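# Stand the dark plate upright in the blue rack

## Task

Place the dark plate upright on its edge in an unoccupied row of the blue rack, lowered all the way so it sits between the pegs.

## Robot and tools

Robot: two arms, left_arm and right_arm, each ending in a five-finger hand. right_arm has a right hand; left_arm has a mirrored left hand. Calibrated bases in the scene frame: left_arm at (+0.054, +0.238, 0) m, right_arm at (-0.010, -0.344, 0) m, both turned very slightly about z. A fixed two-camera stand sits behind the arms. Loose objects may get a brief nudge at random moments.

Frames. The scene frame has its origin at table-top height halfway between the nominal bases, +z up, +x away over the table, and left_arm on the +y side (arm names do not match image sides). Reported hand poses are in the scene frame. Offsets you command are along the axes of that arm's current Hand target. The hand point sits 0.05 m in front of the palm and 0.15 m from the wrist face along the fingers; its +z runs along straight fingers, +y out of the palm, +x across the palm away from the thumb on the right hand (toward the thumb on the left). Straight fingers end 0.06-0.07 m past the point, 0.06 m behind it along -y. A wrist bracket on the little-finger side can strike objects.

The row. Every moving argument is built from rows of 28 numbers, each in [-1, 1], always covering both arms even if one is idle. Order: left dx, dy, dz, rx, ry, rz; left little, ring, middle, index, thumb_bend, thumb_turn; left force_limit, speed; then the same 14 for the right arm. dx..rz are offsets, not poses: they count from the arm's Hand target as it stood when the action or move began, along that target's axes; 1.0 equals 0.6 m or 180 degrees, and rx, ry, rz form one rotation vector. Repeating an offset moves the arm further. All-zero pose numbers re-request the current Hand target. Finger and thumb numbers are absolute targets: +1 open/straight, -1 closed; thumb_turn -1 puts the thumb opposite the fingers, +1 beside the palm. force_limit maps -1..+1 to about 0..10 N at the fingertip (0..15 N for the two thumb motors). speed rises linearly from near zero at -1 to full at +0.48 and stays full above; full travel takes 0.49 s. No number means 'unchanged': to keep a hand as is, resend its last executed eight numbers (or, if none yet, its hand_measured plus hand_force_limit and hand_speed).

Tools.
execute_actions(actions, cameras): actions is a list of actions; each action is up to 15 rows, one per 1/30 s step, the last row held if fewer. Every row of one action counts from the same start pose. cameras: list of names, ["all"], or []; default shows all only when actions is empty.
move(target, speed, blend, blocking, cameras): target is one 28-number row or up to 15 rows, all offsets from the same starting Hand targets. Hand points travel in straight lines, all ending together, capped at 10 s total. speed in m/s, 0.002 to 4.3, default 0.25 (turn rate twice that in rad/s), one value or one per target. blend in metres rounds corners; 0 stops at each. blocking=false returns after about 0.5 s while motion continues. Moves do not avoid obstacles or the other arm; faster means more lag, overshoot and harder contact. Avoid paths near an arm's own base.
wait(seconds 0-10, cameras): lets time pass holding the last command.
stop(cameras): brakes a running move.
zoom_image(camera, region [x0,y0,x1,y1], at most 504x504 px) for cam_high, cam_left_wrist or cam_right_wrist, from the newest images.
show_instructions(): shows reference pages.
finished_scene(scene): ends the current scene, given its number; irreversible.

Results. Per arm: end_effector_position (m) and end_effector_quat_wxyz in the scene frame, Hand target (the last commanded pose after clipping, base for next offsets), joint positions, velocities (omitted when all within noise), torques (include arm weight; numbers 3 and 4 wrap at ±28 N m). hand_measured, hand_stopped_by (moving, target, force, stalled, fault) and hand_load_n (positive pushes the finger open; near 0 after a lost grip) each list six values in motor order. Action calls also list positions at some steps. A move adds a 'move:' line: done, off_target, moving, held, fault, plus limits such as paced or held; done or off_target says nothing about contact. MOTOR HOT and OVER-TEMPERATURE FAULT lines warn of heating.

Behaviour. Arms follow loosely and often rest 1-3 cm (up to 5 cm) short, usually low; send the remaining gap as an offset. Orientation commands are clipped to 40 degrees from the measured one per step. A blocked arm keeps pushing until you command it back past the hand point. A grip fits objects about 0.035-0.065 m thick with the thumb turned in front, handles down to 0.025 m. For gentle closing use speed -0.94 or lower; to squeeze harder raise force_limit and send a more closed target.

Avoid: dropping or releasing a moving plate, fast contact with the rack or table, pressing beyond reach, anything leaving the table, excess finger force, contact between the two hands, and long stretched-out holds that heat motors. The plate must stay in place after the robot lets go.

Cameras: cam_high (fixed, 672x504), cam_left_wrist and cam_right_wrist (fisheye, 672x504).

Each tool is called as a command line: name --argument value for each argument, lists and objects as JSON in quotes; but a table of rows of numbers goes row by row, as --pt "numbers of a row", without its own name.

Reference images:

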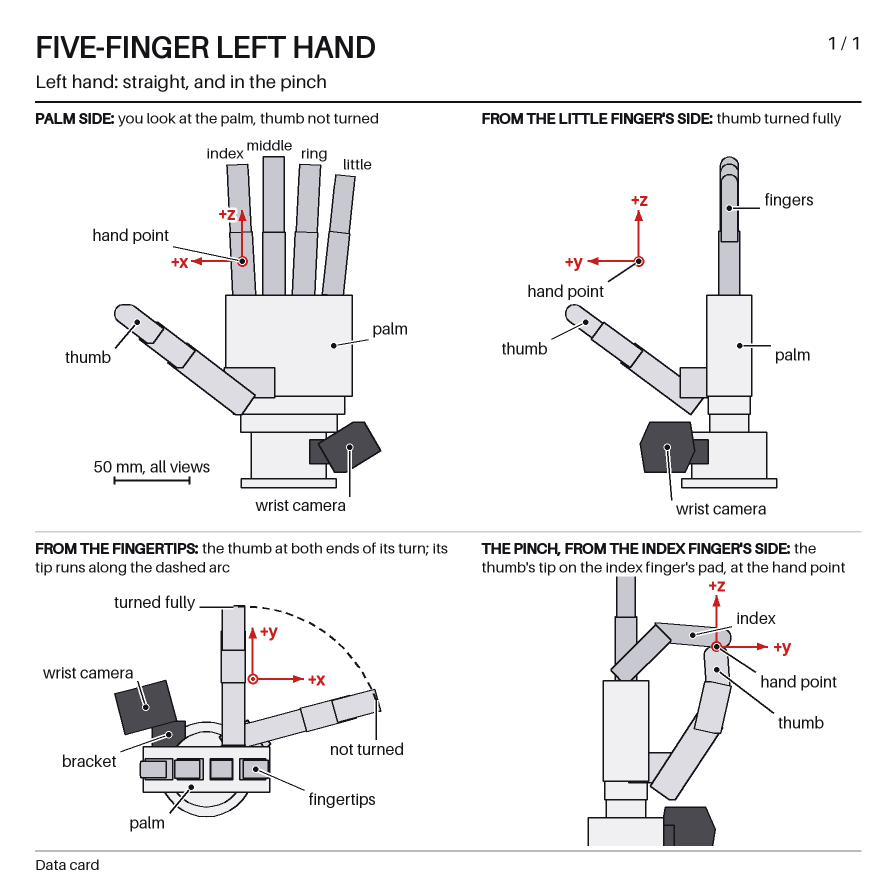

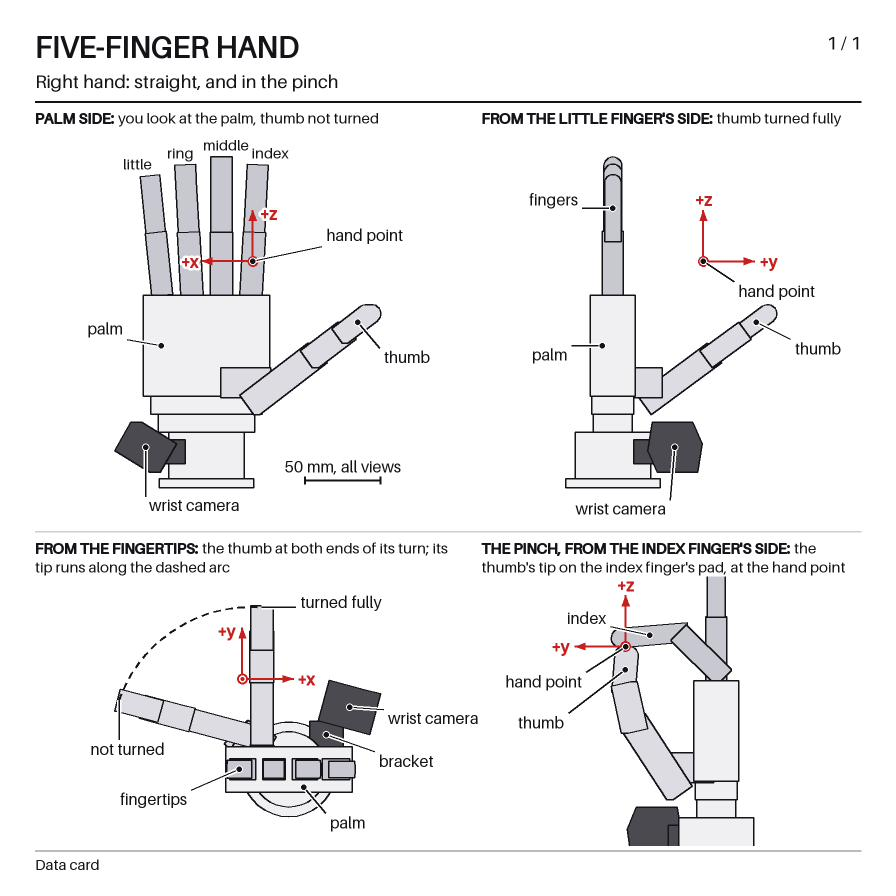

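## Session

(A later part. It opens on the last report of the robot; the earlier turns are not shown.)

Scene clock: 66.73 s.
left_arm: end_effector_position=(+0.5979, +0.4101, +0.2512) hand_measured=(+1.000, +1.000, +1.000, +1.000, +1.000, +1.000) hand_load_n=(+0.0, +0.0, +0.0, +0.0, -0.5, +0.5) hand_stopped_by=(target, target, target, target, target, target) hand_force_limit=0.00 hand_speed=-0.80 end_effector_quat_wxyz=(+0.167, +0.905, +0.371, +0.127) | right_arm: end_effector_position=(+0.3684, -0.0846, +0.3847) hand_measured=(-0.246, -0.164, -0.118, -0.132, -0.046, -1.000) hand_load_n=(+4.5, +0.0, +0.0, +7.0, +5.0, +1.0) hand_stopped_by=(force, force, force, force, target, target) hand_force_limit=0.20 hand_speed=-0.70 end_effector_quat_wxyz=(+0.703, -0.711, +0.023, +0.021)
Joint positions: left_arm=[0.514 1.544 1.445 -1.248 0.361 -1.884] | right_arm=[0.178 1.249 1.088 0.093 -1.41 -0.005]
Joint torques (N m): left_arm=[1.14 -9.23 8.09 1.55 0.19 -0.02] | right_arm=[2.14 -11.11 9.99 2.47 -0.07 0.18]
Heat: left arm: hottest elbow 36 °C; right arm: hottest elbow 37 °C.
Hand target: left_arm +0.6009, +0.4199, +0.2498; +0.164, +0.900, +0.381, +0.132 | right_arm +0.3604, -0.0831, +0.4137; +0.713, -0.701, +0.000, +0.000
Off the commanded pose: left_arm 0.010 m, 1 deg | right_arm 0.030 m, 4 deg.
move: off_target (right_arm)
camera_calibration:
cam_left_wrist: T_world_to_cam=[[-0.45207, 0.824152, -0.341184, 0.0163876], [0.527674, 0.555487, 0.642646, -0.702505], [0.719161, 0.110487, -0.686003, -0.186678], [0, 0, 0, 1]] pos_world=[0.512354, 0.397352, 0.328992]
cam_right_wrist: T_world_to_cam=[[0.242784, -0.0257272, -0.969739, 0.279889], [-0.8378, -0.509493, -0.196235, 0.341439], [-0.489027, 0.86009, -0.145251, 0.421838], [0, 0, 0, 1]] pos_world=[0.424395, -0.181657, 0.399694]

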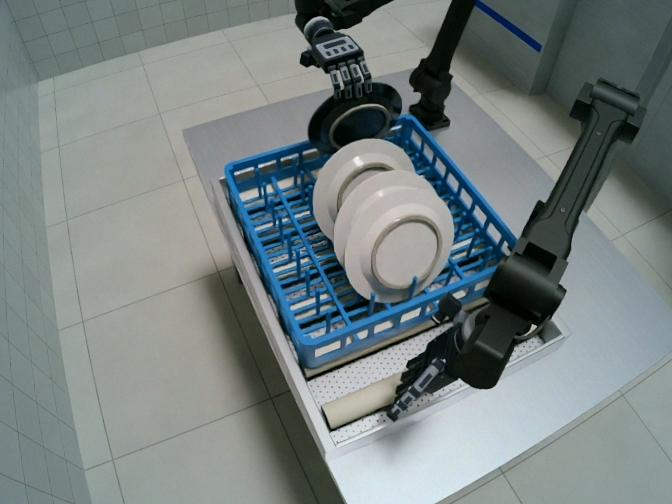

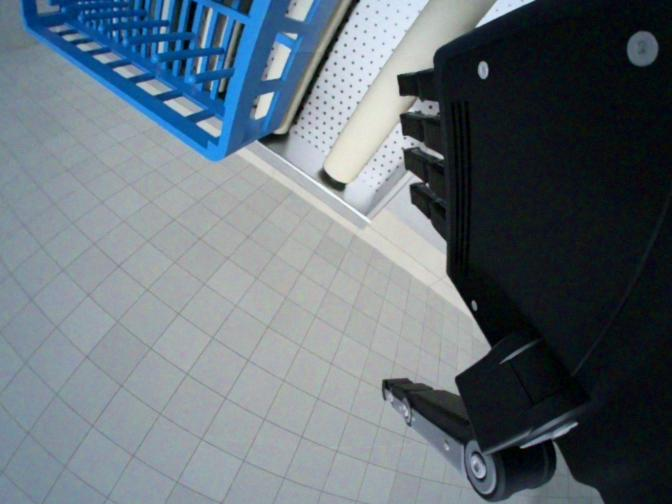

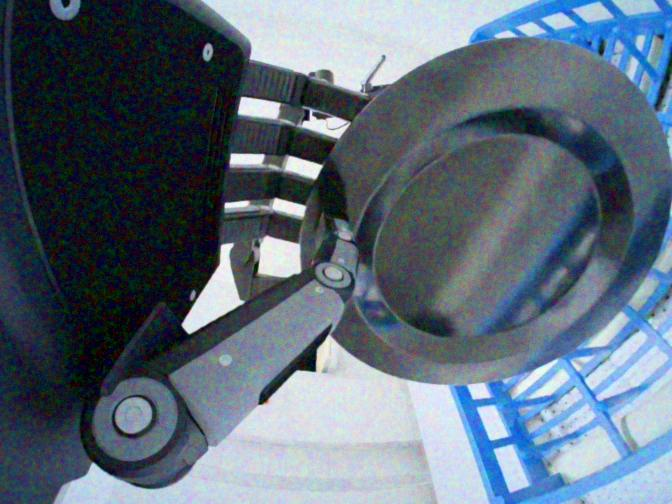

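move --target '[0,0,0,0,0,0, 1,1,1,1,1,1,0,-0.8, 0,0,0,0.04,0,0, -0.5,-0.5,-0.5,-0.5,-0.05,-1,0.2,-0.7]' --cameras '["cam_high","cam_right_wrist"]' --speed 0.1

Scene clock: 73.33 s.
left_arm: end_effector_position=(+0.5979, +0.4101, +0.2512) hand_measured=(+1.000, +1.000, +1.000, +1.000, +1.000, +1.000) hand_load_n=(+0.0, +0.0, +0.0, +0.0, +0.0, +0.0) hand_stopped_by=(target, target, target, target, target, target) hand_force_limit=0.00 hand_speed=-0.80 end_effector_quat_wxyz=(+0.167, +0.905, +0.371, +0.127) | right_arm: end_effector_position=(+0.3578, -0.0806, +0.3942) hand_measured=(-0.246, -0.164, -0.118, -0.132, -0.046, -1.000) hand_load_n=(+4.5, +0.0, +0.0, +6.0, +5.0, +1.0) hand_stopped_by=(force, force, force, force, target, target) hand_force_limit=0.20 hand_speed=-0.70 end_effector_quat_wxyz=(+0.745, -0.666, +0.008, +0.017)
Joint positions: left_arm=[0.514 1.544 1.445 -1.248 0.361 -1.884] | right_arm=[0.178 1.307 0.967 0.994 -1.386 0.68]
Joint torques (N m): left_arm=[1.44 -9.23 8.13 1.59 0.17 -0.02] | right_arm=[0.91 -9.23 9.21 2.02 1.33 0.14]
Heat: left arm: hottest elbow 36 °C; right arm: hottest elbow 37 °C.
Hand target: left_arm +0.6009, +0.4199, +0.2498; +0.164, +0.900, +0.381, +0.132 | right_arm +0.3605, -0.0831, +0.4136; +0.756, -0.655, +0.000, +0.000
Off the commanded pose: left_arm 0.010 m, 1 deg | right_arm 0.020 m, 3 deg.
move: off_target (right_arm)
camera_calibration:
cam_right_wrist: T_world_to_cam=[[0.268313, 0.0960526, -0.958531, 0.288004], [-0.825686, -0.489629, -0.280191, 0.366835], [-0.496237, 0.866624, -0.0520643, 0.38097], [0, 0, 0, 1]] pos_world=[0.414667, -0.178208, 0.39868]
Images, in order (width x height): cam_high 672x504, cam_right_wrist 672x504.

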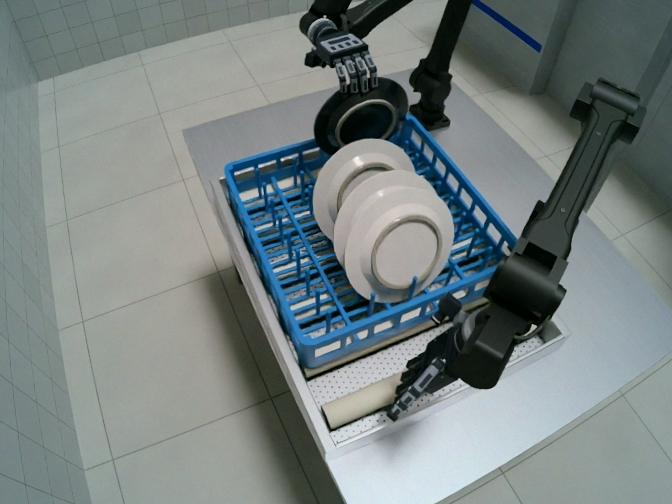

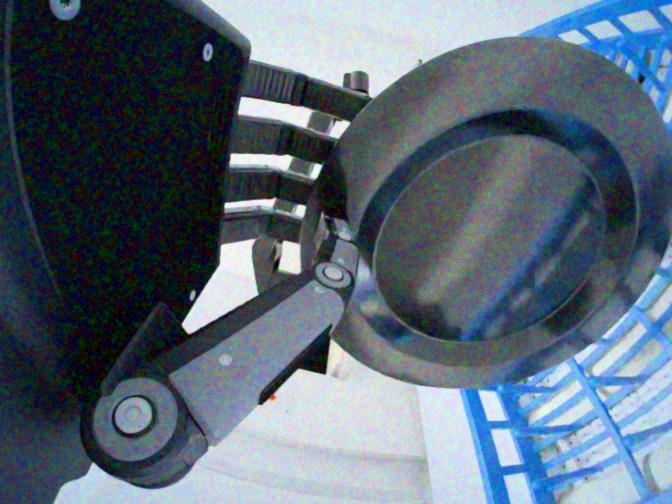

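zoom_image --camera "cam_right_wrist" --region '[320, 10, 672, 410]'

zoom_image --camera "cam_right_wrist" --region '[472, 260, 672, 460]'

zoom_image --camera "cam_high" --region '[220, 40, 440, 260]'

Scaled by 1.260 from the camera's 672x504 image, which has a finer 960x720 frame.

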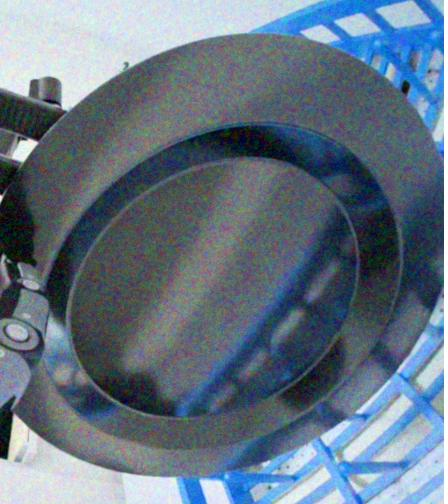

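Scaled by 2.520 from the camera's 672x504 image, which has a finer 960x720 frame.

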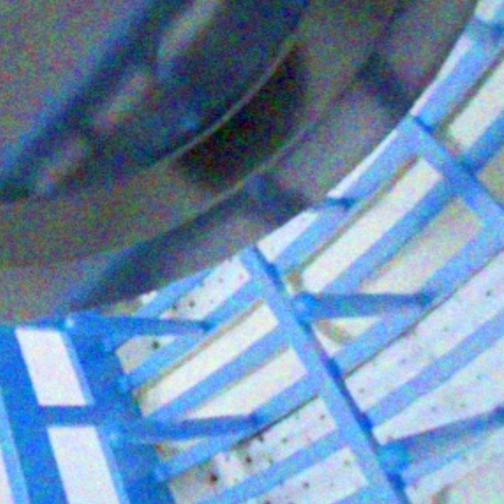

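Scaled by 2.291 from the camera's 672x504 image, which has a finer 960x720 frame.

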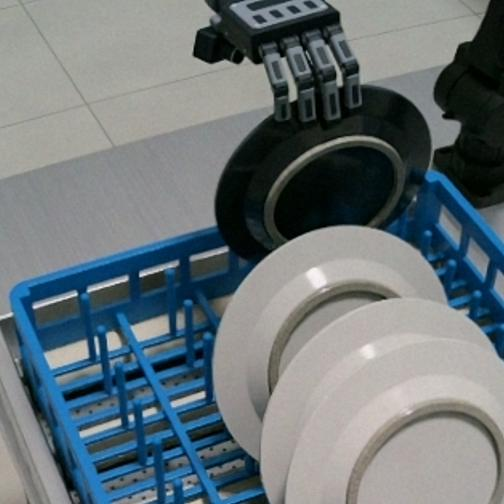

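move --target '[0,0,0,0,0,0, 1,1,1,1,1,1,0,-0.8, 0,0.05,-0.007,0,0,0, -0.5,-0.5,-0.5,-0.5,-0.05,-1,0.2,-0.7]' --cameras '["cam_high","cam_right_wrist"]' --speed 0.05

zoom_image --camera "cam_right_wrist" --region '[320, 10, 672, 410]'

zoom_image --camera "cam_right_wrist" --region '[472, 260, 672, 460]'

zoom_image --camera "cam_high" --region '[220, 40, 440, 260]'

Scene clock: 77.27 s.
left_arm: end_effector_position=(+0.5979, +0.4101, +0.2512) hand_measured=(+1.000, +1.000, +1.000, +1.000, +1.000, +1.000) hand_load_n=(+0.0, +0.0, +0.0, +0.0, +0.0, +0.0) hand_stopped_by=(target, target, target, target, target, target) hand_force_limit=0.00 hand_speed=-0.80 end_effector_quat_wxyz=(+0.167, +0.905, +0.371, +0.127) | right_arm: end_effector_position=(+0.3569, -0.0805, +0.3641) hand_measured=(-0.246, -0.164, -0.118, -0.132, -0.046, -1.000) hand_load_n=(+4.5, +0.0, +0.0, +6.0, +4.5, +1.0) hand_stopped_by=(force, force, force, force, target, target) hand_force_limit=0.20 hand_speed=-0.70 end_effector_quat_wxyz=(+0.748, -0.664, +0.006, +0.019)
Joint positions: left_arm=[0.514 1.544 1.445 -1.248 0.361 -1.884] | right_arm=[0.178 1.35 0.91 1.139 -1.385 0.725]
Joint torques (N m): left_arm=[1.32 -9.41 8.13 1.54 0.2 -0.03] | right_arm=[0.67 -9.41 8.8 1.88 1.4 0.18]
Heat: left arm: hottest elbow 37 °C; right arm: hottest elbow 38 °C.
Hand target: left_arm +0.6009, +0.4199, +0.2498; +0.164, +0.900, +0.381, +0.132 | right_arm +0.3605, -0.0830, +0.3833; +0.756, -0.655, +0.000, +0.000
Off the commanded pose: left_arm 0.010 m, 1 deg | right_arm 0.020 m, 3 deg.
move: off_target (right_arm)
camera_calibration:
cam_right_wrist: T_world_to_cam=[[0.26754, 0.103994, -0.957918, 0.260109], [-0.82352, -0.491452, -0.283357, 0.357875], [-0.500238, 0.864674, -0.0458422, 0.377884], [0, 0, 0, 1]] pos_world=[0.414159, -0.177918, 0.367893]
Images, in order (width x height): cam_high 672x504, cam_right_wrist 672x504.

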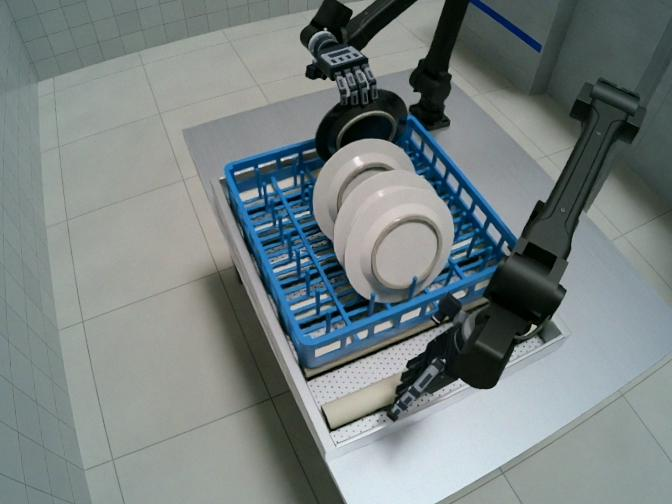

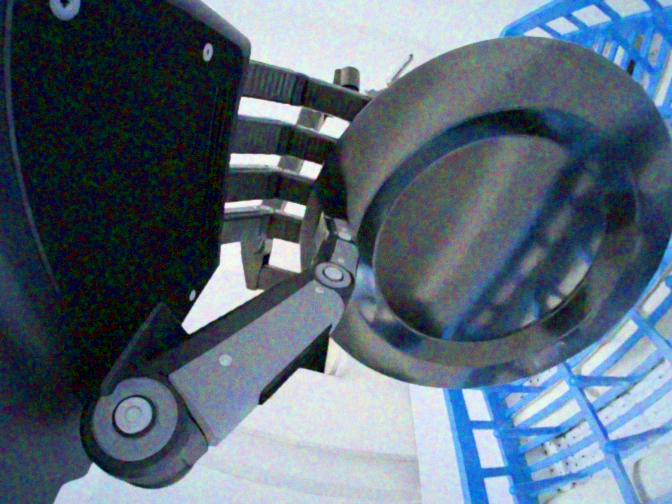

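Scaled by 1.260 from the camera's 672x504 image, which has a finer 960x720 frame.

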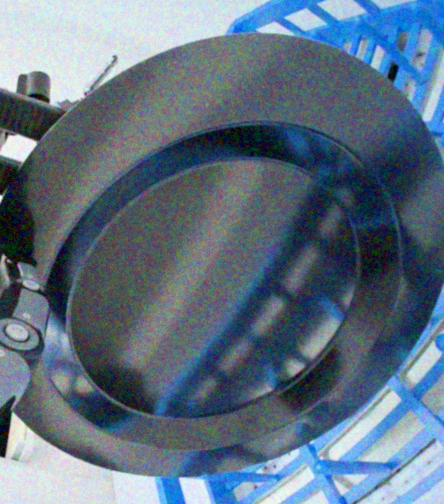

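Scaled by 2.520 from the camera's 672x504 image, which has a finer 960x720 frame.

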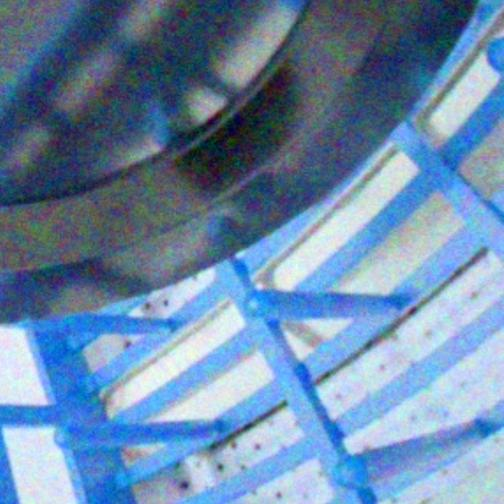

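Scaled by 2.291 from the camera's 672x504 image, which has a finer 960x720 frame.

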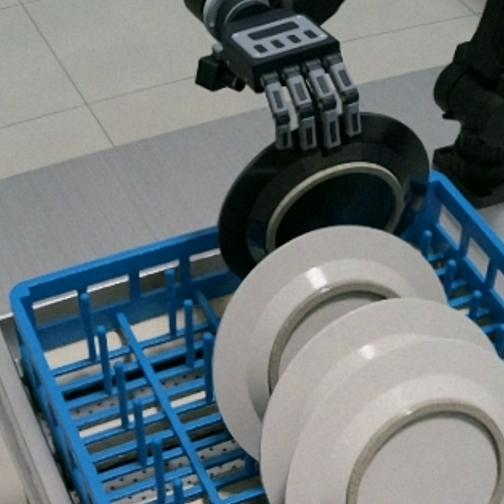

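move --target '[0,0,0,0,0,0, 1,1,1,1,1,1,0,-0.8, 0,0.066,-0.0094,0,0,0, -0.5,-0.5,-0.5,-0.5,-0.05,-1,0.2,-0.7]' --cameras '["cam_high","cam_right_wrist"]' --speed 0.05

zoom_image --camera "cam_right_wrist" --region '[472, 260, 672, 460]'

zoom_image --camera "cam_high" --region '[220, 40, 440, 260]'

Scene clock: 79.13 s.
left_arm: end_effector_position=(+0.5979, +0.4101, +0.2512) hand_measured=(+1.000, +1.000, +1.000, +1.000, +1.000, +1.000) hand_load_n=(+0.0, +0.0, +0.0, +0.0, +0.0, +0.0) hand_stopped_by=(target, target, target, target, target, target) hand_force_limit=0.00 hand_speed=-0.80 end_effector_quat_wxyz=(+0.167, +0.905, +0.371, +0.127) | right_arm: end_effector_position=(+0.3558, -0.0806, +0.3254) hand_measured=(-0.246, -0.164, -0.118, -0.132, -0.046, -1.000) hand_load_n=(+4.5, +0.0, +0.0, +6.0, +4.5, +1.0) hand_stopped_by=(force, force, force, force, target, target) hand_force_limit=0.20 hand_speed=-0.70 end_effector_quat_wxyz=(+0.748, -0.663, +0.006, +0.018)
Joint positions: left_arm=[0.514 1.544 1.445 -1.248 0.361 -1.884] | right_arm=[0.178 1.404 0.846 1.262 -1.385 0.729]
Joint torques (N m): left_arm=[1.38 -9.47 8.03 1.52 0.19 -0.03] | right_arm=[0.91 -9.76 8.29 1.95 1.39 0.13]
Heat: left arm: hottest elbow 37 °C; right arm: hottest elbow 38 °C.
Hand target: left_arm +0.6009, +0.4199, +0.2498; +0.164, +0.900, +0.381, +0.132 | right_arm +0.3604, -0.0830, +0.3433; +0.756, -0.655, +0.000, +0.000
Off the commanded pose: left_arm 0.010 m, 1 deg | right_arm 0.019 m, 3 deg.
move: off_target (right_arm)
camera_calibration:
cam_right_wrist: T_world_to_cam=[[0.269329, 0.105081, -0.957298, 0.222566], [-0.822928, -0.491234, -0.285446, 0.346517], [-0.500252, 0.864666, -0.0458297, 0.375696], [0, 0, 0, 1]] pos_world=[0.413158, -0.178018, 0.329192]
Images, in order (width x height): cam_high 672x504, cam_right_wrist 672x504.

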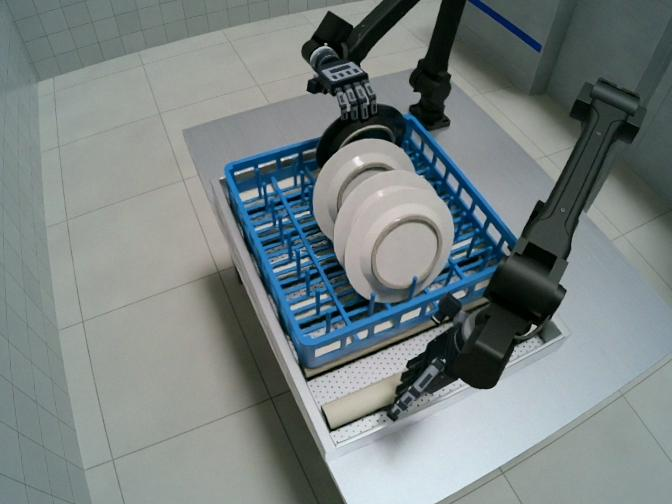

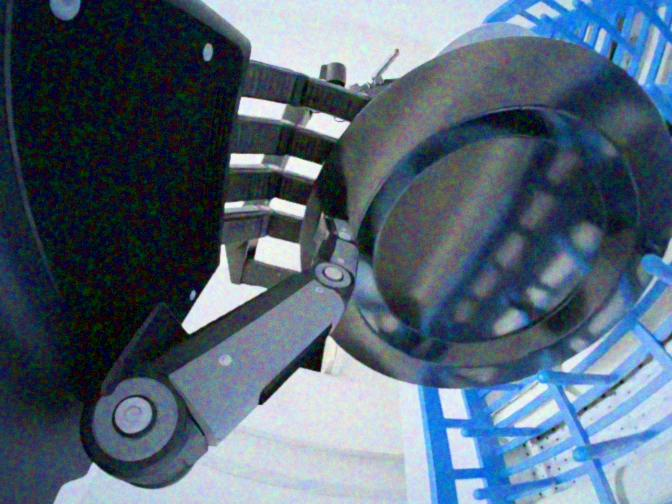

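Scaled by 2.520 from the camera's 672x504 image, which has a finer 960x720 frame.

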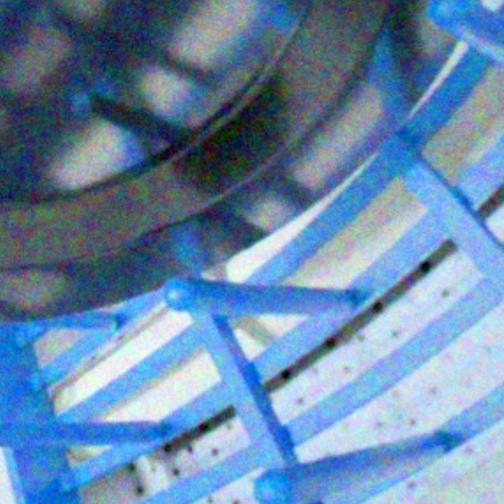

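Scaled by 2.291 from the camera's 672x504 image, which has a finer 960x720 frame.

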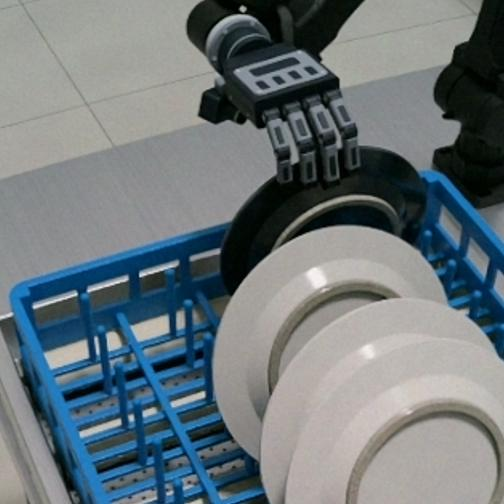

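move --target '[0,0,0,0,0,0, 1,1,1,1,1,1,0,-0.8, 0,0.058,-0.0082,0,0,0, -0.5,-0.5,-0.5,-0.5,-0.05,-1,0.2,-0.7]' --cameras '["cam_high","cam_right_wrist"]' --speed 0.04

zoom_image --camera "cam_right_wrist" --region '[472, 160, 672, 460]'

zoom_image --camera "cam_high" --region '[220, 40, 440, 260]'

Scene clock: 81.40 s.
left_arm: end_effector_position=(+0.5979, +0.4101, +0.2512) hand_measured=(+1.000, +1.000, +1.000, +1.000, +1.000, +1.000) hand_load_n=(+0.0, +0.0, +0.0, +0.0, +0.0, +0.0) hand_stopped_by=(target, target, target, target, target, target) hand_force_limit=0.00 hand_speed=-0.80 end_effector_quat_wxyz=(+0.167, +0.905, +0.371, +0.127) | right_arm: end_effector_position=(+0.3551, -0.0806, +0.2957) hand_measured=(-0.246, -0.164, -0.118, -0.132, -0.046, -1.000) hand_load_n=(+4.5, +0.0, +0.0, +6.0, +4.5, +1.5) hand_stopped_by=(force, force, force, force, target, target) hand_force_limit=0.20 hand_speed=-0.70 end_effector_quat_wxyz=(+0.750, -0.662, +0.004, +0.016)
Joint positions: left_arm=[0.514 1.544 1.445 -1.248 0.361 -1.884] | right_arm=[0.178 1.457 0.802 1.373 -1.381 0.737]
Joint torques (N m): left_arm=[1.26 -9.29 8.14 1.58 0.2 -0.02] | right_arm=[0.85 -9.29 7.43 1.76 1.27 0.08]
Heat: left arm: hottest elbow 37 °C; right arm: hottest elbow 37 °C.
Hand target: left_arm +0.6009, +0.4199, +0.2498; +0.164, +0.900, +0.381, +0.132 | right_arm +0.3605, -0.0829, +0.3081; +0.756, -0.655, +0.000, +0.000
Off the commanded pose: left_arm 0.010 m, 1 deg | right_arm 0.014 m, 2 deg.
move: off_target (right_arm)
camera_calibration:
cam_right_wrist: T_world_to_cam=[[0.273742, 0.108689, -0.955642, 0.192619], [-0.822419, -0.488722, -0.291165, 0.339172], [-0.49869, 0.865643, -0.0443964, 0.373068], [0, 0, 0, 1]] pos_world=[0.412259, -0.178118, 0.299393]
Images, in order (width x height): cam_high 672x504, cam_right_wrist 672x504.

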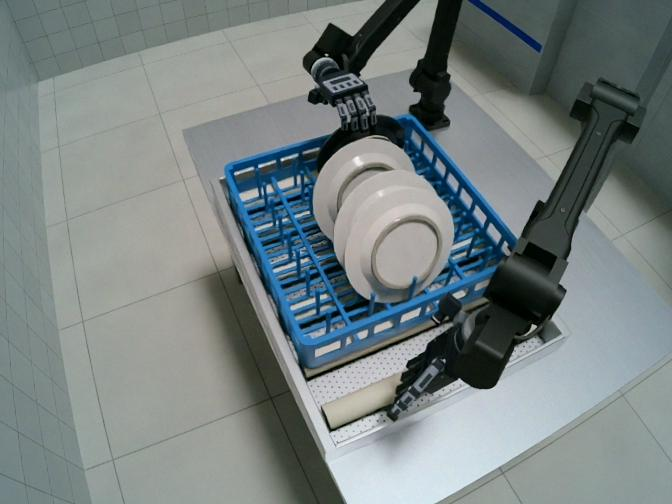

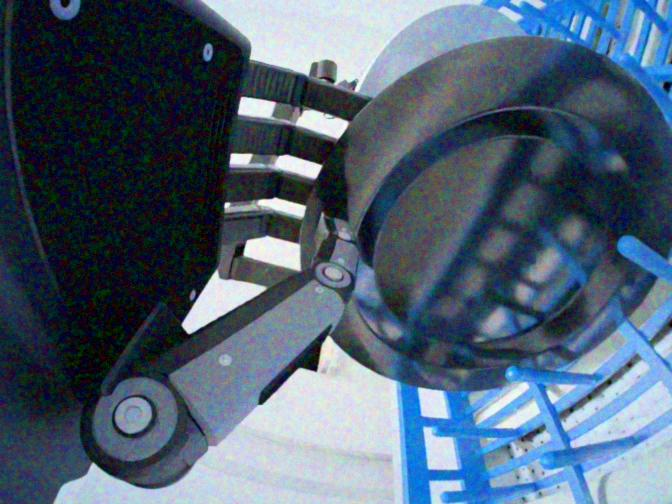

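Scaled by 1.680 from the camera's 672x504 image, which has a finer 960x720 frame.

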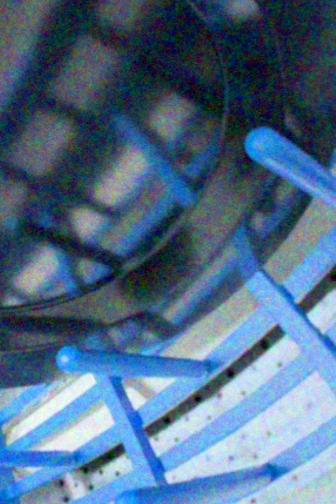

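Scaled by 2.291 from the camera's 672x504 image, which has a finer 960x720 frame.

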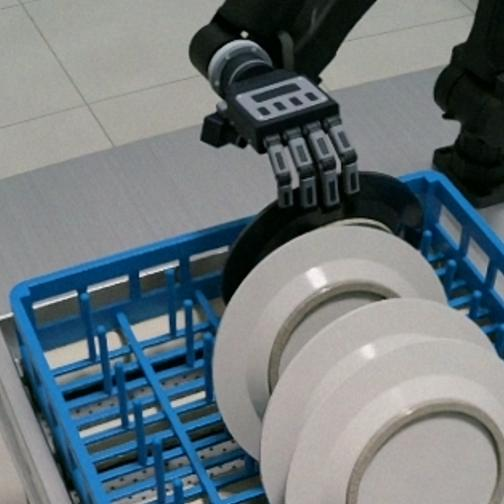

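move --target '[0,0,0,0,0,0, 1,1,1,1,1,1,0,-0.8, 0,0.05,-0.0072,0,0,0, -0.5,-0.5,-0.5,-0.5,-0.05,-1,0.2,-0.7]' --cameras '["cam_high","cam_right_wrist"]' --speed 0.04

zoom_image --camera "cam_right_wrist" --region '[472, 160, 672, 460]'

zoom_image --camera "cam_high" --region '[220, 40, 440, 260]'

Scene clock: 88.17 s.
left_arm: end_effector_position=(+0.5979, +0.4101, +0.2512) hand_measured=(+1.000, +1.000, +1.000, +1.000, +1.000, +1.000) hand_load_n=(+0.0, +0.0, +0.0, +0.0, +0.0, +0.0) hand_stopped_by=(target, target, target, target, target, target) hand_force_limit=0.00 hand_speed=-0.80 end_effector_quat_wxyz=(+0.167, +0.905, +0.371, +0.127) | right_arm: end_effector_position=(+0.3553, -0.0799, +0.2929) hand_measured=(-0.246, -0.164, -0.118, -0.132, -0.048, -1.000) hand_load_n=(+6.0, +0.0, +0.0, +8.0, +0.0, +1.5) hand_stopped_by=(force, force, force, force, target, target) hand_force_limit=0.20 hand_speed=-0.70 end_effector_quat_wxyz=(+0.758, -0.652, -0.004, +0.001)
Joint positions: left_arm=[0.514 1.544 1.445 -1.248 0.361 -1.884] | right_arm=[0.178 1.479 0.791 1.475 -1.36 0.771]
Joint torques (N m): left_arm=[1.49 -9.35 8.13 1.55 0.19 -0.03] | right_arm=[0.79 -6.59 5.44 1.48 0.44 -0.33]
Heat: left arm: hottest elbow 37 °C; right arm: hottest shoulder 36 °C.
Hand target: left_arm +0.6009, +0.4199, +0.2498; +0.164, +0.900, +0.381, +0.132 | right_arm +0.3604, -0.0829, +0.2777; +0.756, -0.655, +0.000, +0.000
Off the commanded pose: left_arm 0.010 m, 1 deg | right_arm 0.016 m, 1 deg.
move: off_target (right_arm)
camera_calibration:
cam_right_wrist: T_world_to_cam=[[0.306094, 0.129282, -0.943182, 0.176314], [-0.817531, -0.471952, -0.330007, 0.349841], [-0.487801, 0.872094, -0.0387698, 0.367421], [0, 0, 0, 1]] pos_world=[0.411266, -0.178112, 0.295991]
Images, in order (width x height): cam_high 672x504, cam_right_wrist 672x504.

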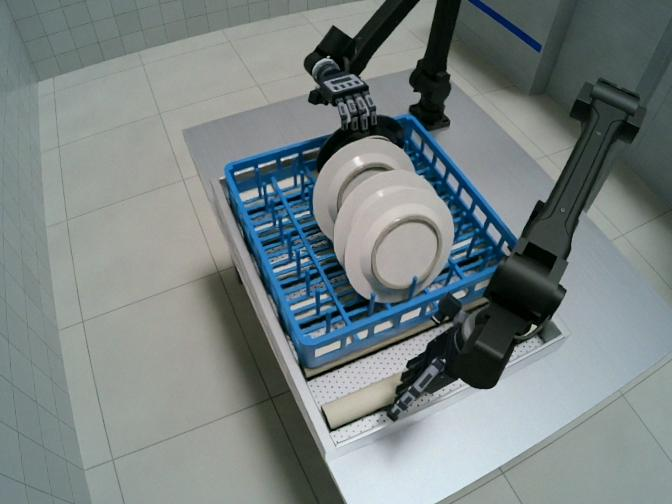

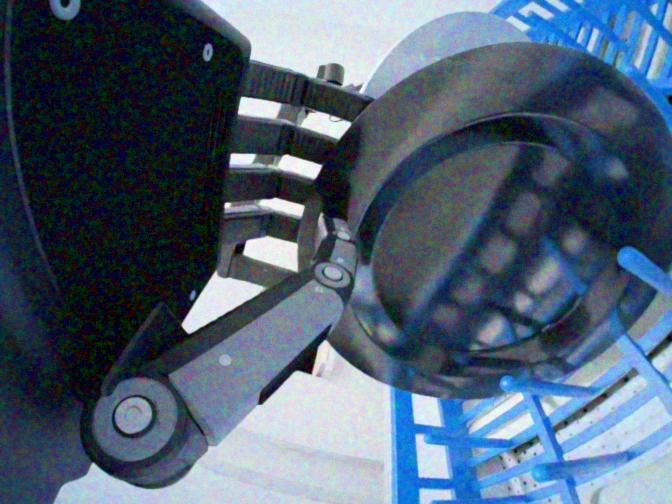

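Scaled by 1.680 from the camera's 672x504 image, which has a finer 960x720 frame.

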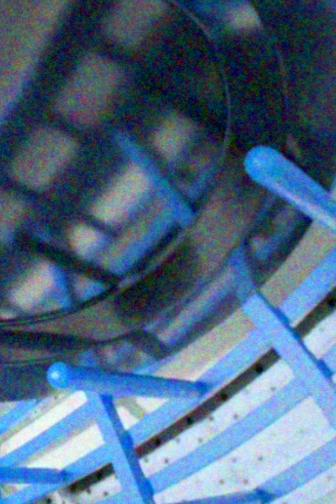

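Scaled by 2.291 from the camera's 672x504 image, which has a finer 960x720 frame.

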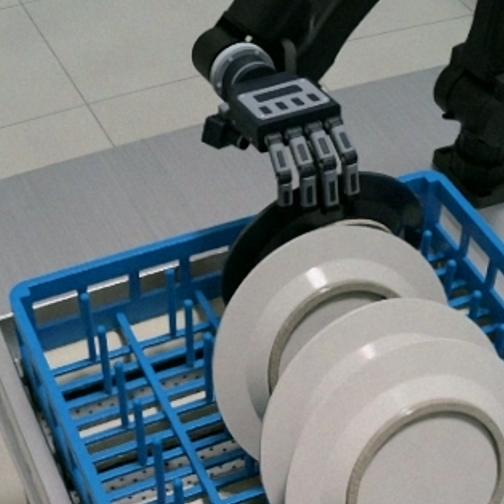

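zoom_image --camera "cam_right_wrist" --region '[560, 60, 672, 280]'

zoom_image --camera "cam_high" --region '[290, 90, 430, 190]'

Scaled by 2.291 from the camera's 672x504 image, which has a finer 960x720 frame.

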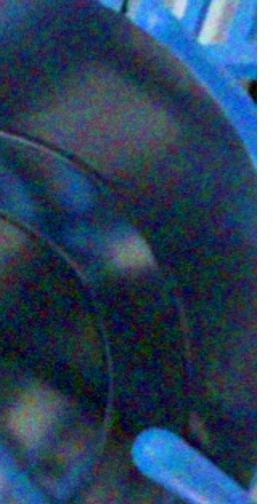

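Scaled by 3.600 from the camera's 672x504 image, which has a finer 960x720 frame.

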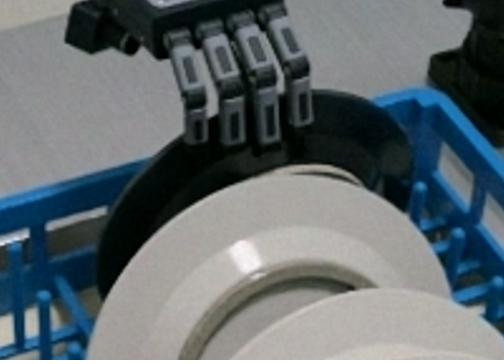

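move --target '[0,0,0,0,0,0, 1,1,1,1,1,1,0,-0.8, 0,-0.02,0.0029,0,0,0, -0.5,-0.5,-0.5,-0.5,-0.05,-1,0.2,-0.7]' --cameras '["cam_right_wrist"]' --speed 0.03

Scene clock: 90.13 s.
left_arm: end_effector_position=(+0.5979, +0.4101, +0.2512) hand_measured=(+1.000, +1.000, +1.000, +1.000, +1.000, +1.000) hand_load_n=(+0.0, +0.0, +0.0, +0.0, -0.5, +0.0) hand_stopped_by=(target, target, target, target, target, target) hand_force_limit=0.00 hand_speed=-0.80 end_effector_quat_wxyz=(+0.167, +0.905, +0.371, +0.127) | right_arm: end_effector_position=(+0.3553, -0.0799, +0.2930) hand_measured=(-0.246, -0.164, -0.118, -0.132, -0.048, -1.000) hand_load_n=(+6.5, +0.0, +0.0, +7.5, +0.0, +1.5) hand_stopped_by=(force, force, force, force, target, target) hand_force_limit=0.20 hand_speed=-0.70 end_effector_quat_wxyz=(+0.758, -0.652, -0.003, +0.002)
Joint positions: left_arm=[0.514 1.544 1.445 -1.248 0.361 -1.884] | right_arm=[0.178 1.479 0.791 1.474 -1.359 0.773]
Joint torques (N m): left_arm=[1.55 -9.47 8.08 1.55 0.18 -0.01] | right_arm=[0.85 -8 6.58 0.5 0.42 -0.21]
Heat: left arm: hottest elbow 37 °C; right arm: hottest shoulder 36 °C.
Hand target: left_arm +0.6009, +0.4199, +0.2498; +0.164, +0.900, +0.381, +0.132 | right_arm +0.3604, -0.0829, +0.2899; +0.756, -0.655, +0.000, +0.000
Off the commanded pose: left_arm 0.010 m, 1 deg | right_arm 0.007 m, 1 deg.
move: done
camera_calibration:
cam_right_wrist: T_world_to_cam=[[0.303514, 0.129465, -0.94399, 0.177556], [-0.818554, -0.471666, -0.327871, 0.349651], [-0.487696, 0.872221, -0.0371831, 0.366928], [0, 0, 0, 1]] pos_world=[0.411267, -0.178112, 0.295895]
Images, in order (width x height): cam_right_wrist 672x504.

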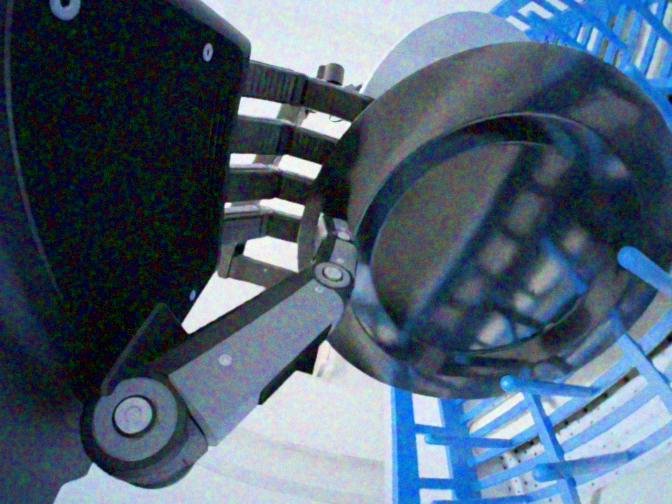

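move --target '[0,0,0,0,0,0, 1,1,1,1,1,1,0,-0.8, 0,0,0,0,0,0, -0.246,-0.164,-0.118,-0.132,0.5,-1,0.2,-0.6]' --cameras '["cam_right_wrist","cam_high"]' --speed 0.03

Scene clock: 91.60 s.
left_arm: end_effector_position=(+0.5979, +0.4101, +0.2512) hand_measured=(+1.000, +1.000, +1.000, +1.000, +1.000, +1.000) hand_load_n=(+0.0, +0.0, +0.0, +0.0, +0.0, +0.0) hand_stopped_by=(target, target, target, target, target, target) hand_force_limit=0.00 hand_speed=-0.80 end_effector_quat_wxyz=(+0.167, +0.905, +0.371, +0.127) | right_arm: end_effector_position=(+0.3554, -0.0799, +0.2925) hand_measured=(-0.246, -0.164, -0.118, -0.132, +0.500, -1.000) hand_load_n=(+0.0, +0.0, +0.0, +0.0, +0.0, +0.0) hand_stopped_by=(force, target, target, force, target, target) hand_force_limit=0.20 hand_speed=-0.60 end_effector_quat_wxyz=(+0.757, -0.653, -0.002, +0.004)
Joint positions: left_arm=[0.514 1.544 1.445 -1.248 0.361 -1.884] | right_arm=[0.178 1.479 0.791 1.469 -1.36 0.773]
Joint torques (N m): left_arm=[1.32 -9.35 8.09 1.54 0.19 -0.02] | right_arm=[0.91 -8.23 6.56 0.75 0.44 -0.21]
Heat: left arm: hottest elbow 37 °C; right arm: hottest shoulder 36 °C.
Hand target: left_arm +0.6009, +0.4199, +0.2498; +0.164, +0.900, +0.381, +0.132 | right_arm +0.3604, -0.0829, +0.2899; +0.756, -0.655, +0.000, +0.000
Off the commanded pose: left_arm 0.010 m, 1 deg | right_arm 0.006 m, 1 deg.
move: done
camera_calibration:
cam_right_wrist: T_world_to_cam=[[0.298873, 0.128309, -0.945628, 0.179055], [-0.819919, -0.472483, -0.323252, 0.348558], [-0.488269, 0.87195, -0.0360098, 0.366793], [0, 0, 0, 1]] pos_world=[0.411368, -0.178112, 0.2952]
Images, in order (width x height): cam_high 672x504, cam_right_wrist 672x504.

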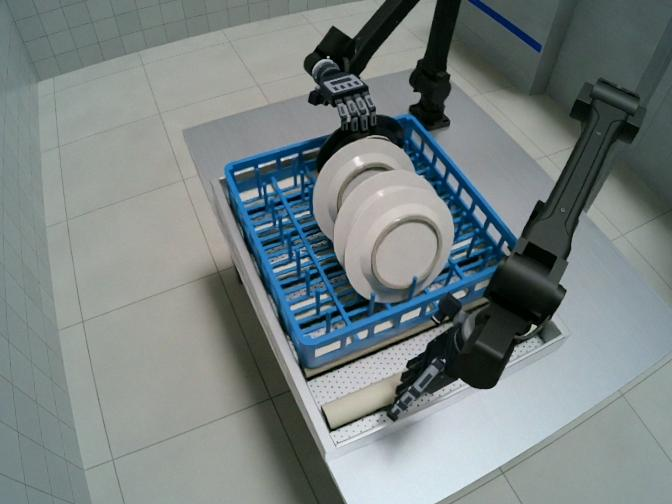

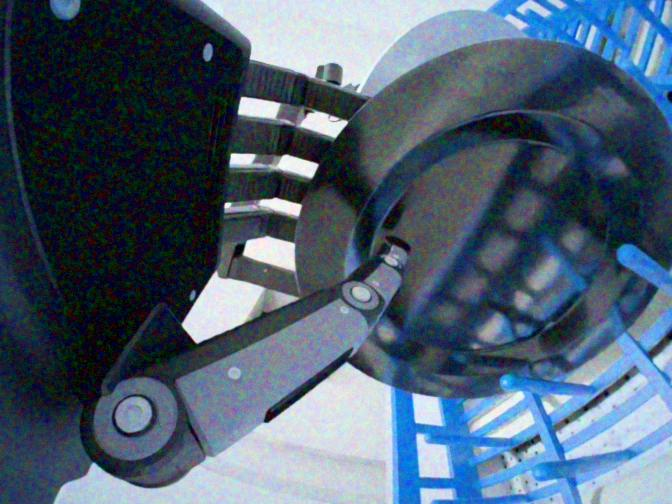

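move --pt "0 0 0 0 0 0 1 1 1 1 1 1 0 -0.8 0 0 0 0 0 0 0.1 0.1 0.1 0.1 1 -1 0.2 -0.5" --pt "0 0 0 0 0 0 1 1 1 1 1 1 0 -0.8 0 -0.16 0.02 0 0 0 0.1 0.1 0.1 0.1 1 -1 0.2 -0.5" --cameras '["cam_right_wrist","cam_high"]' --speed 0.08

zoom_image --camera "cam_high" --region '[220, 40, 440, 260]'

Scene clock: 95.63 s.
left_arm: end_effector_position=(+0.5979, +0.4101, +0.2512) hand_measured=(+1.000, +1.000, +1.000, +1.000, +1.000, +1.000) hand_load_n=(+0.0, +0.0, +0.0, +0.0, +0.0, +0.0) hand_stopped_by=(target, target, target, target, target, target) hand_force_limit=0.00 hand_speed=-0.80 end_effector_quat_wxyz=(+0.167, +0.905, +0.371, +0.127) | right_arm: end_effector_position=(+0.3524, -0.0812, +0.3626) hand_measured=(+0.100, +0.100, +0.100, +0.100, +1.000, -1.000) hand_load_n=(+0.0, +0.0, +0.0, +0.0, +0.0, +0.0) hand_stopped_by=(target, target, target, target, target, target) hand_force_limit=0.20 hand_speed=-0.50 end_effector_quat_wxyz=(+0.754, -0.656, +0.021, +0.025)
Joint positions: left_arm=[0.514 1.544 1.445 -1.248 0.361 -1.884] | right_arm=[0.176 1.35 0.886 1.195 -1.364 0.787]
Joint torques (N m): left_arm=[1.26 -9.17 8.12 1.58 0.18 -0.01] | right_arm=[0.5 -9.17 10.82 0.65 0.46 -0.18]
Heat: left arm: hottest elbow 37 °C; right arm: hottest shoulder 36 °C.
Hand target: left_arm +0.6009, +0.4199, +0.2498; +0.164, +0.900, +0.381, +0.132 | right_arm +0.3605, -0.0847, +0.3867; +0.756, -0.655, +0.000, +0.000
Off the commanded pose: left_arm 0.010 m, 1 deg | right_arm 0.026 m, 4 deg.
move: off_target (right_arm)
camera_calibration:
cam_right_wrist: T_world_to_cam=[[0.238419, 0.119005, -0.963843, 0.273578], [-0.836915, -0.478305, -0.266078, 0.353088], [-0.492676, 0.870093, -0.01444, 0.362534], [0, 0, 0, 1]] pos_world=[0.40889, -0.179112, 0.36287]
Images, in order (width x height): cam_high 672x504, cam_right_wrist 672x504.

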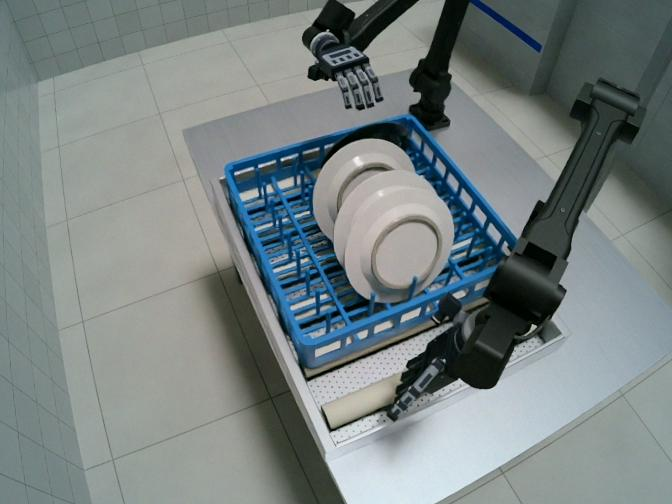

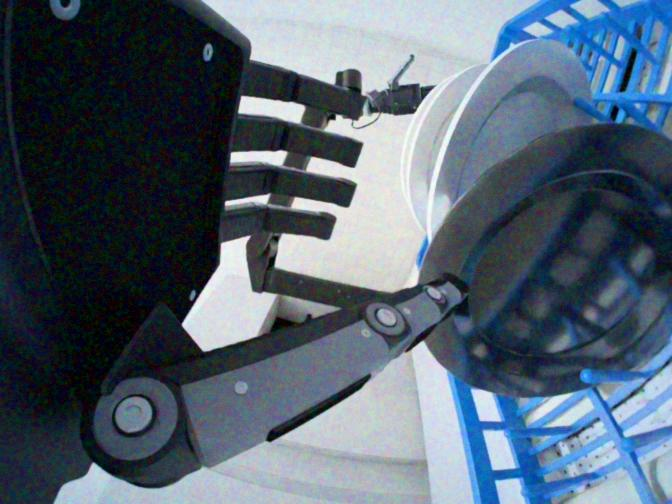

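Scaled by 2.291 from the camera's 672x504 image, which has a finer 960x720 frame.

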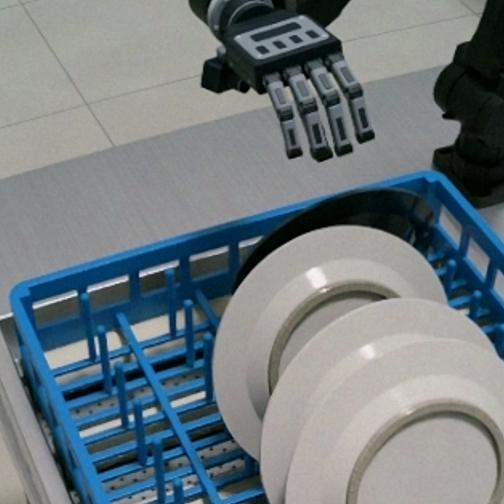

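move --target '[0,0,0,0,0,0, 1,1,1,1,1,1,0,-0.8, 0,-0.08,-0.2,0,0,0, 0.1,0.1,0.1,0.1,1,-1,0.2,-0.5]' --cameras '["cam_right_wrist","cam_high"]' --speed 0.1

zoom_image --camera "cam_right_wrist" --region '[372, 0, 672, 500]'

Scene clock: 98.23 s.
left_arm: end_effector_position=(+0.5979, +0.4101, +0.2512) hand_measured=(+1.000, +1.000, +1.000, +1.000, +1.000, +1.000) hand_load_n=(+0.0, +0.0, +0.0, +0.0, +0.0, +0.0) hand_stopped_by=(target, target, target, target, target, target) hand_force_limit=0.00 hand_speed=-0.80 end_effector_quat_wxyz=(+0.167, +0.905, +0.371, +0.127) | right_arm: end_effector_position=(+0.3573, -0.2049, +0.3958) hand_measured=(+0.100, +0.100, +0.100, +0.100, +1.000, -1.000) hand_load_n=(+0.0, +0.0, +0.0, +0.0, +0.0, +0.0) hand_stopped_by=(target, target, target, target, target, target) hand_force_limit=0.20 hand_speed=-0.50 end_effector_quat_wxyz=(+0.721, -0.686, +0.088, -0.038)
Joint positions: left_arm=[0.514 1.544 1.445 -1.248 0.361 -1.884] | right_arm=[-0.143 1.305 0.937 1.567 -1.525 1.272]
Joint torques (N m): left_arm=[1.38 -9.29 8.12 1.54 0.18 -0.01] | right_arm=[0.62 -8.18 10.45 0.91 0.82 0.05]
Heat: left arm: hottest elbow 37 °C; right arm: hottest shoulder 36 °C.
Hand target: left_arm +0.6009, +0.4199, +0.2498; +0.164, +0.900, +0.381, +0.132 | right_arm +0.3605, -0.2103, +0.4172; +0.756, -0.655, +0.000, +0.000
Off the commanded pose: left_arm 0.010 m, 1 deg | right_arm 0.022 m, 12 deg.
joint sent to its limit (right arm) — joint 4 (wrist pitch), upper limit. The joint targets are off in orientation, not in position.
move: off_target (right_arm)
camera_calibration:
cam_right_wrist: T_world_to_cam=[[0.231953, -0.0149136, -0.972613, 0.297481], [-0.9152, -0.342103, -0.213015, 0.341693], [-0.329557, 0.939544, -0.0930007, 0.460098], [0, 0, 0, 1]] pos_world=[0.395344, -0.310951, 0.404909]
Images, in order (width x height): cam_high 672x504, cam_right_wrist 672x504.

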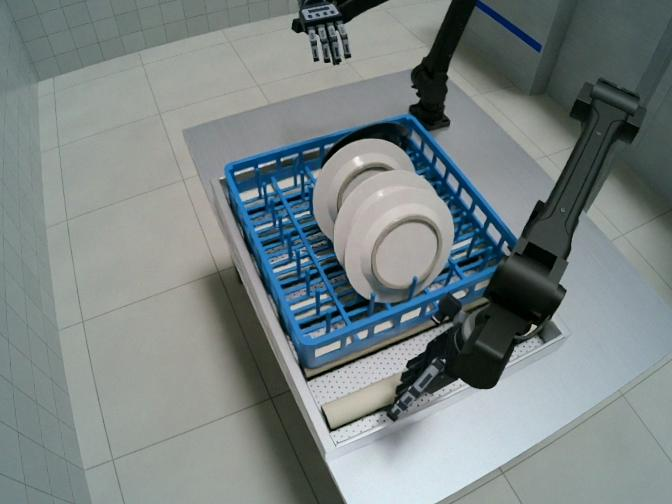

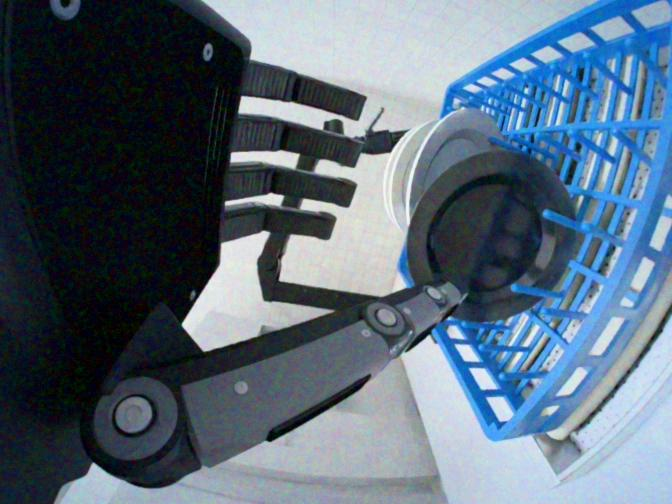

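Scaled by 1.008 from the camera's 672x504 image, which has a finer 960x720 frame.

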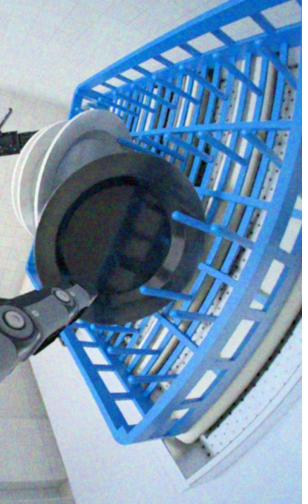

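finished_scene --scene 1

The scene is finished: the task was done.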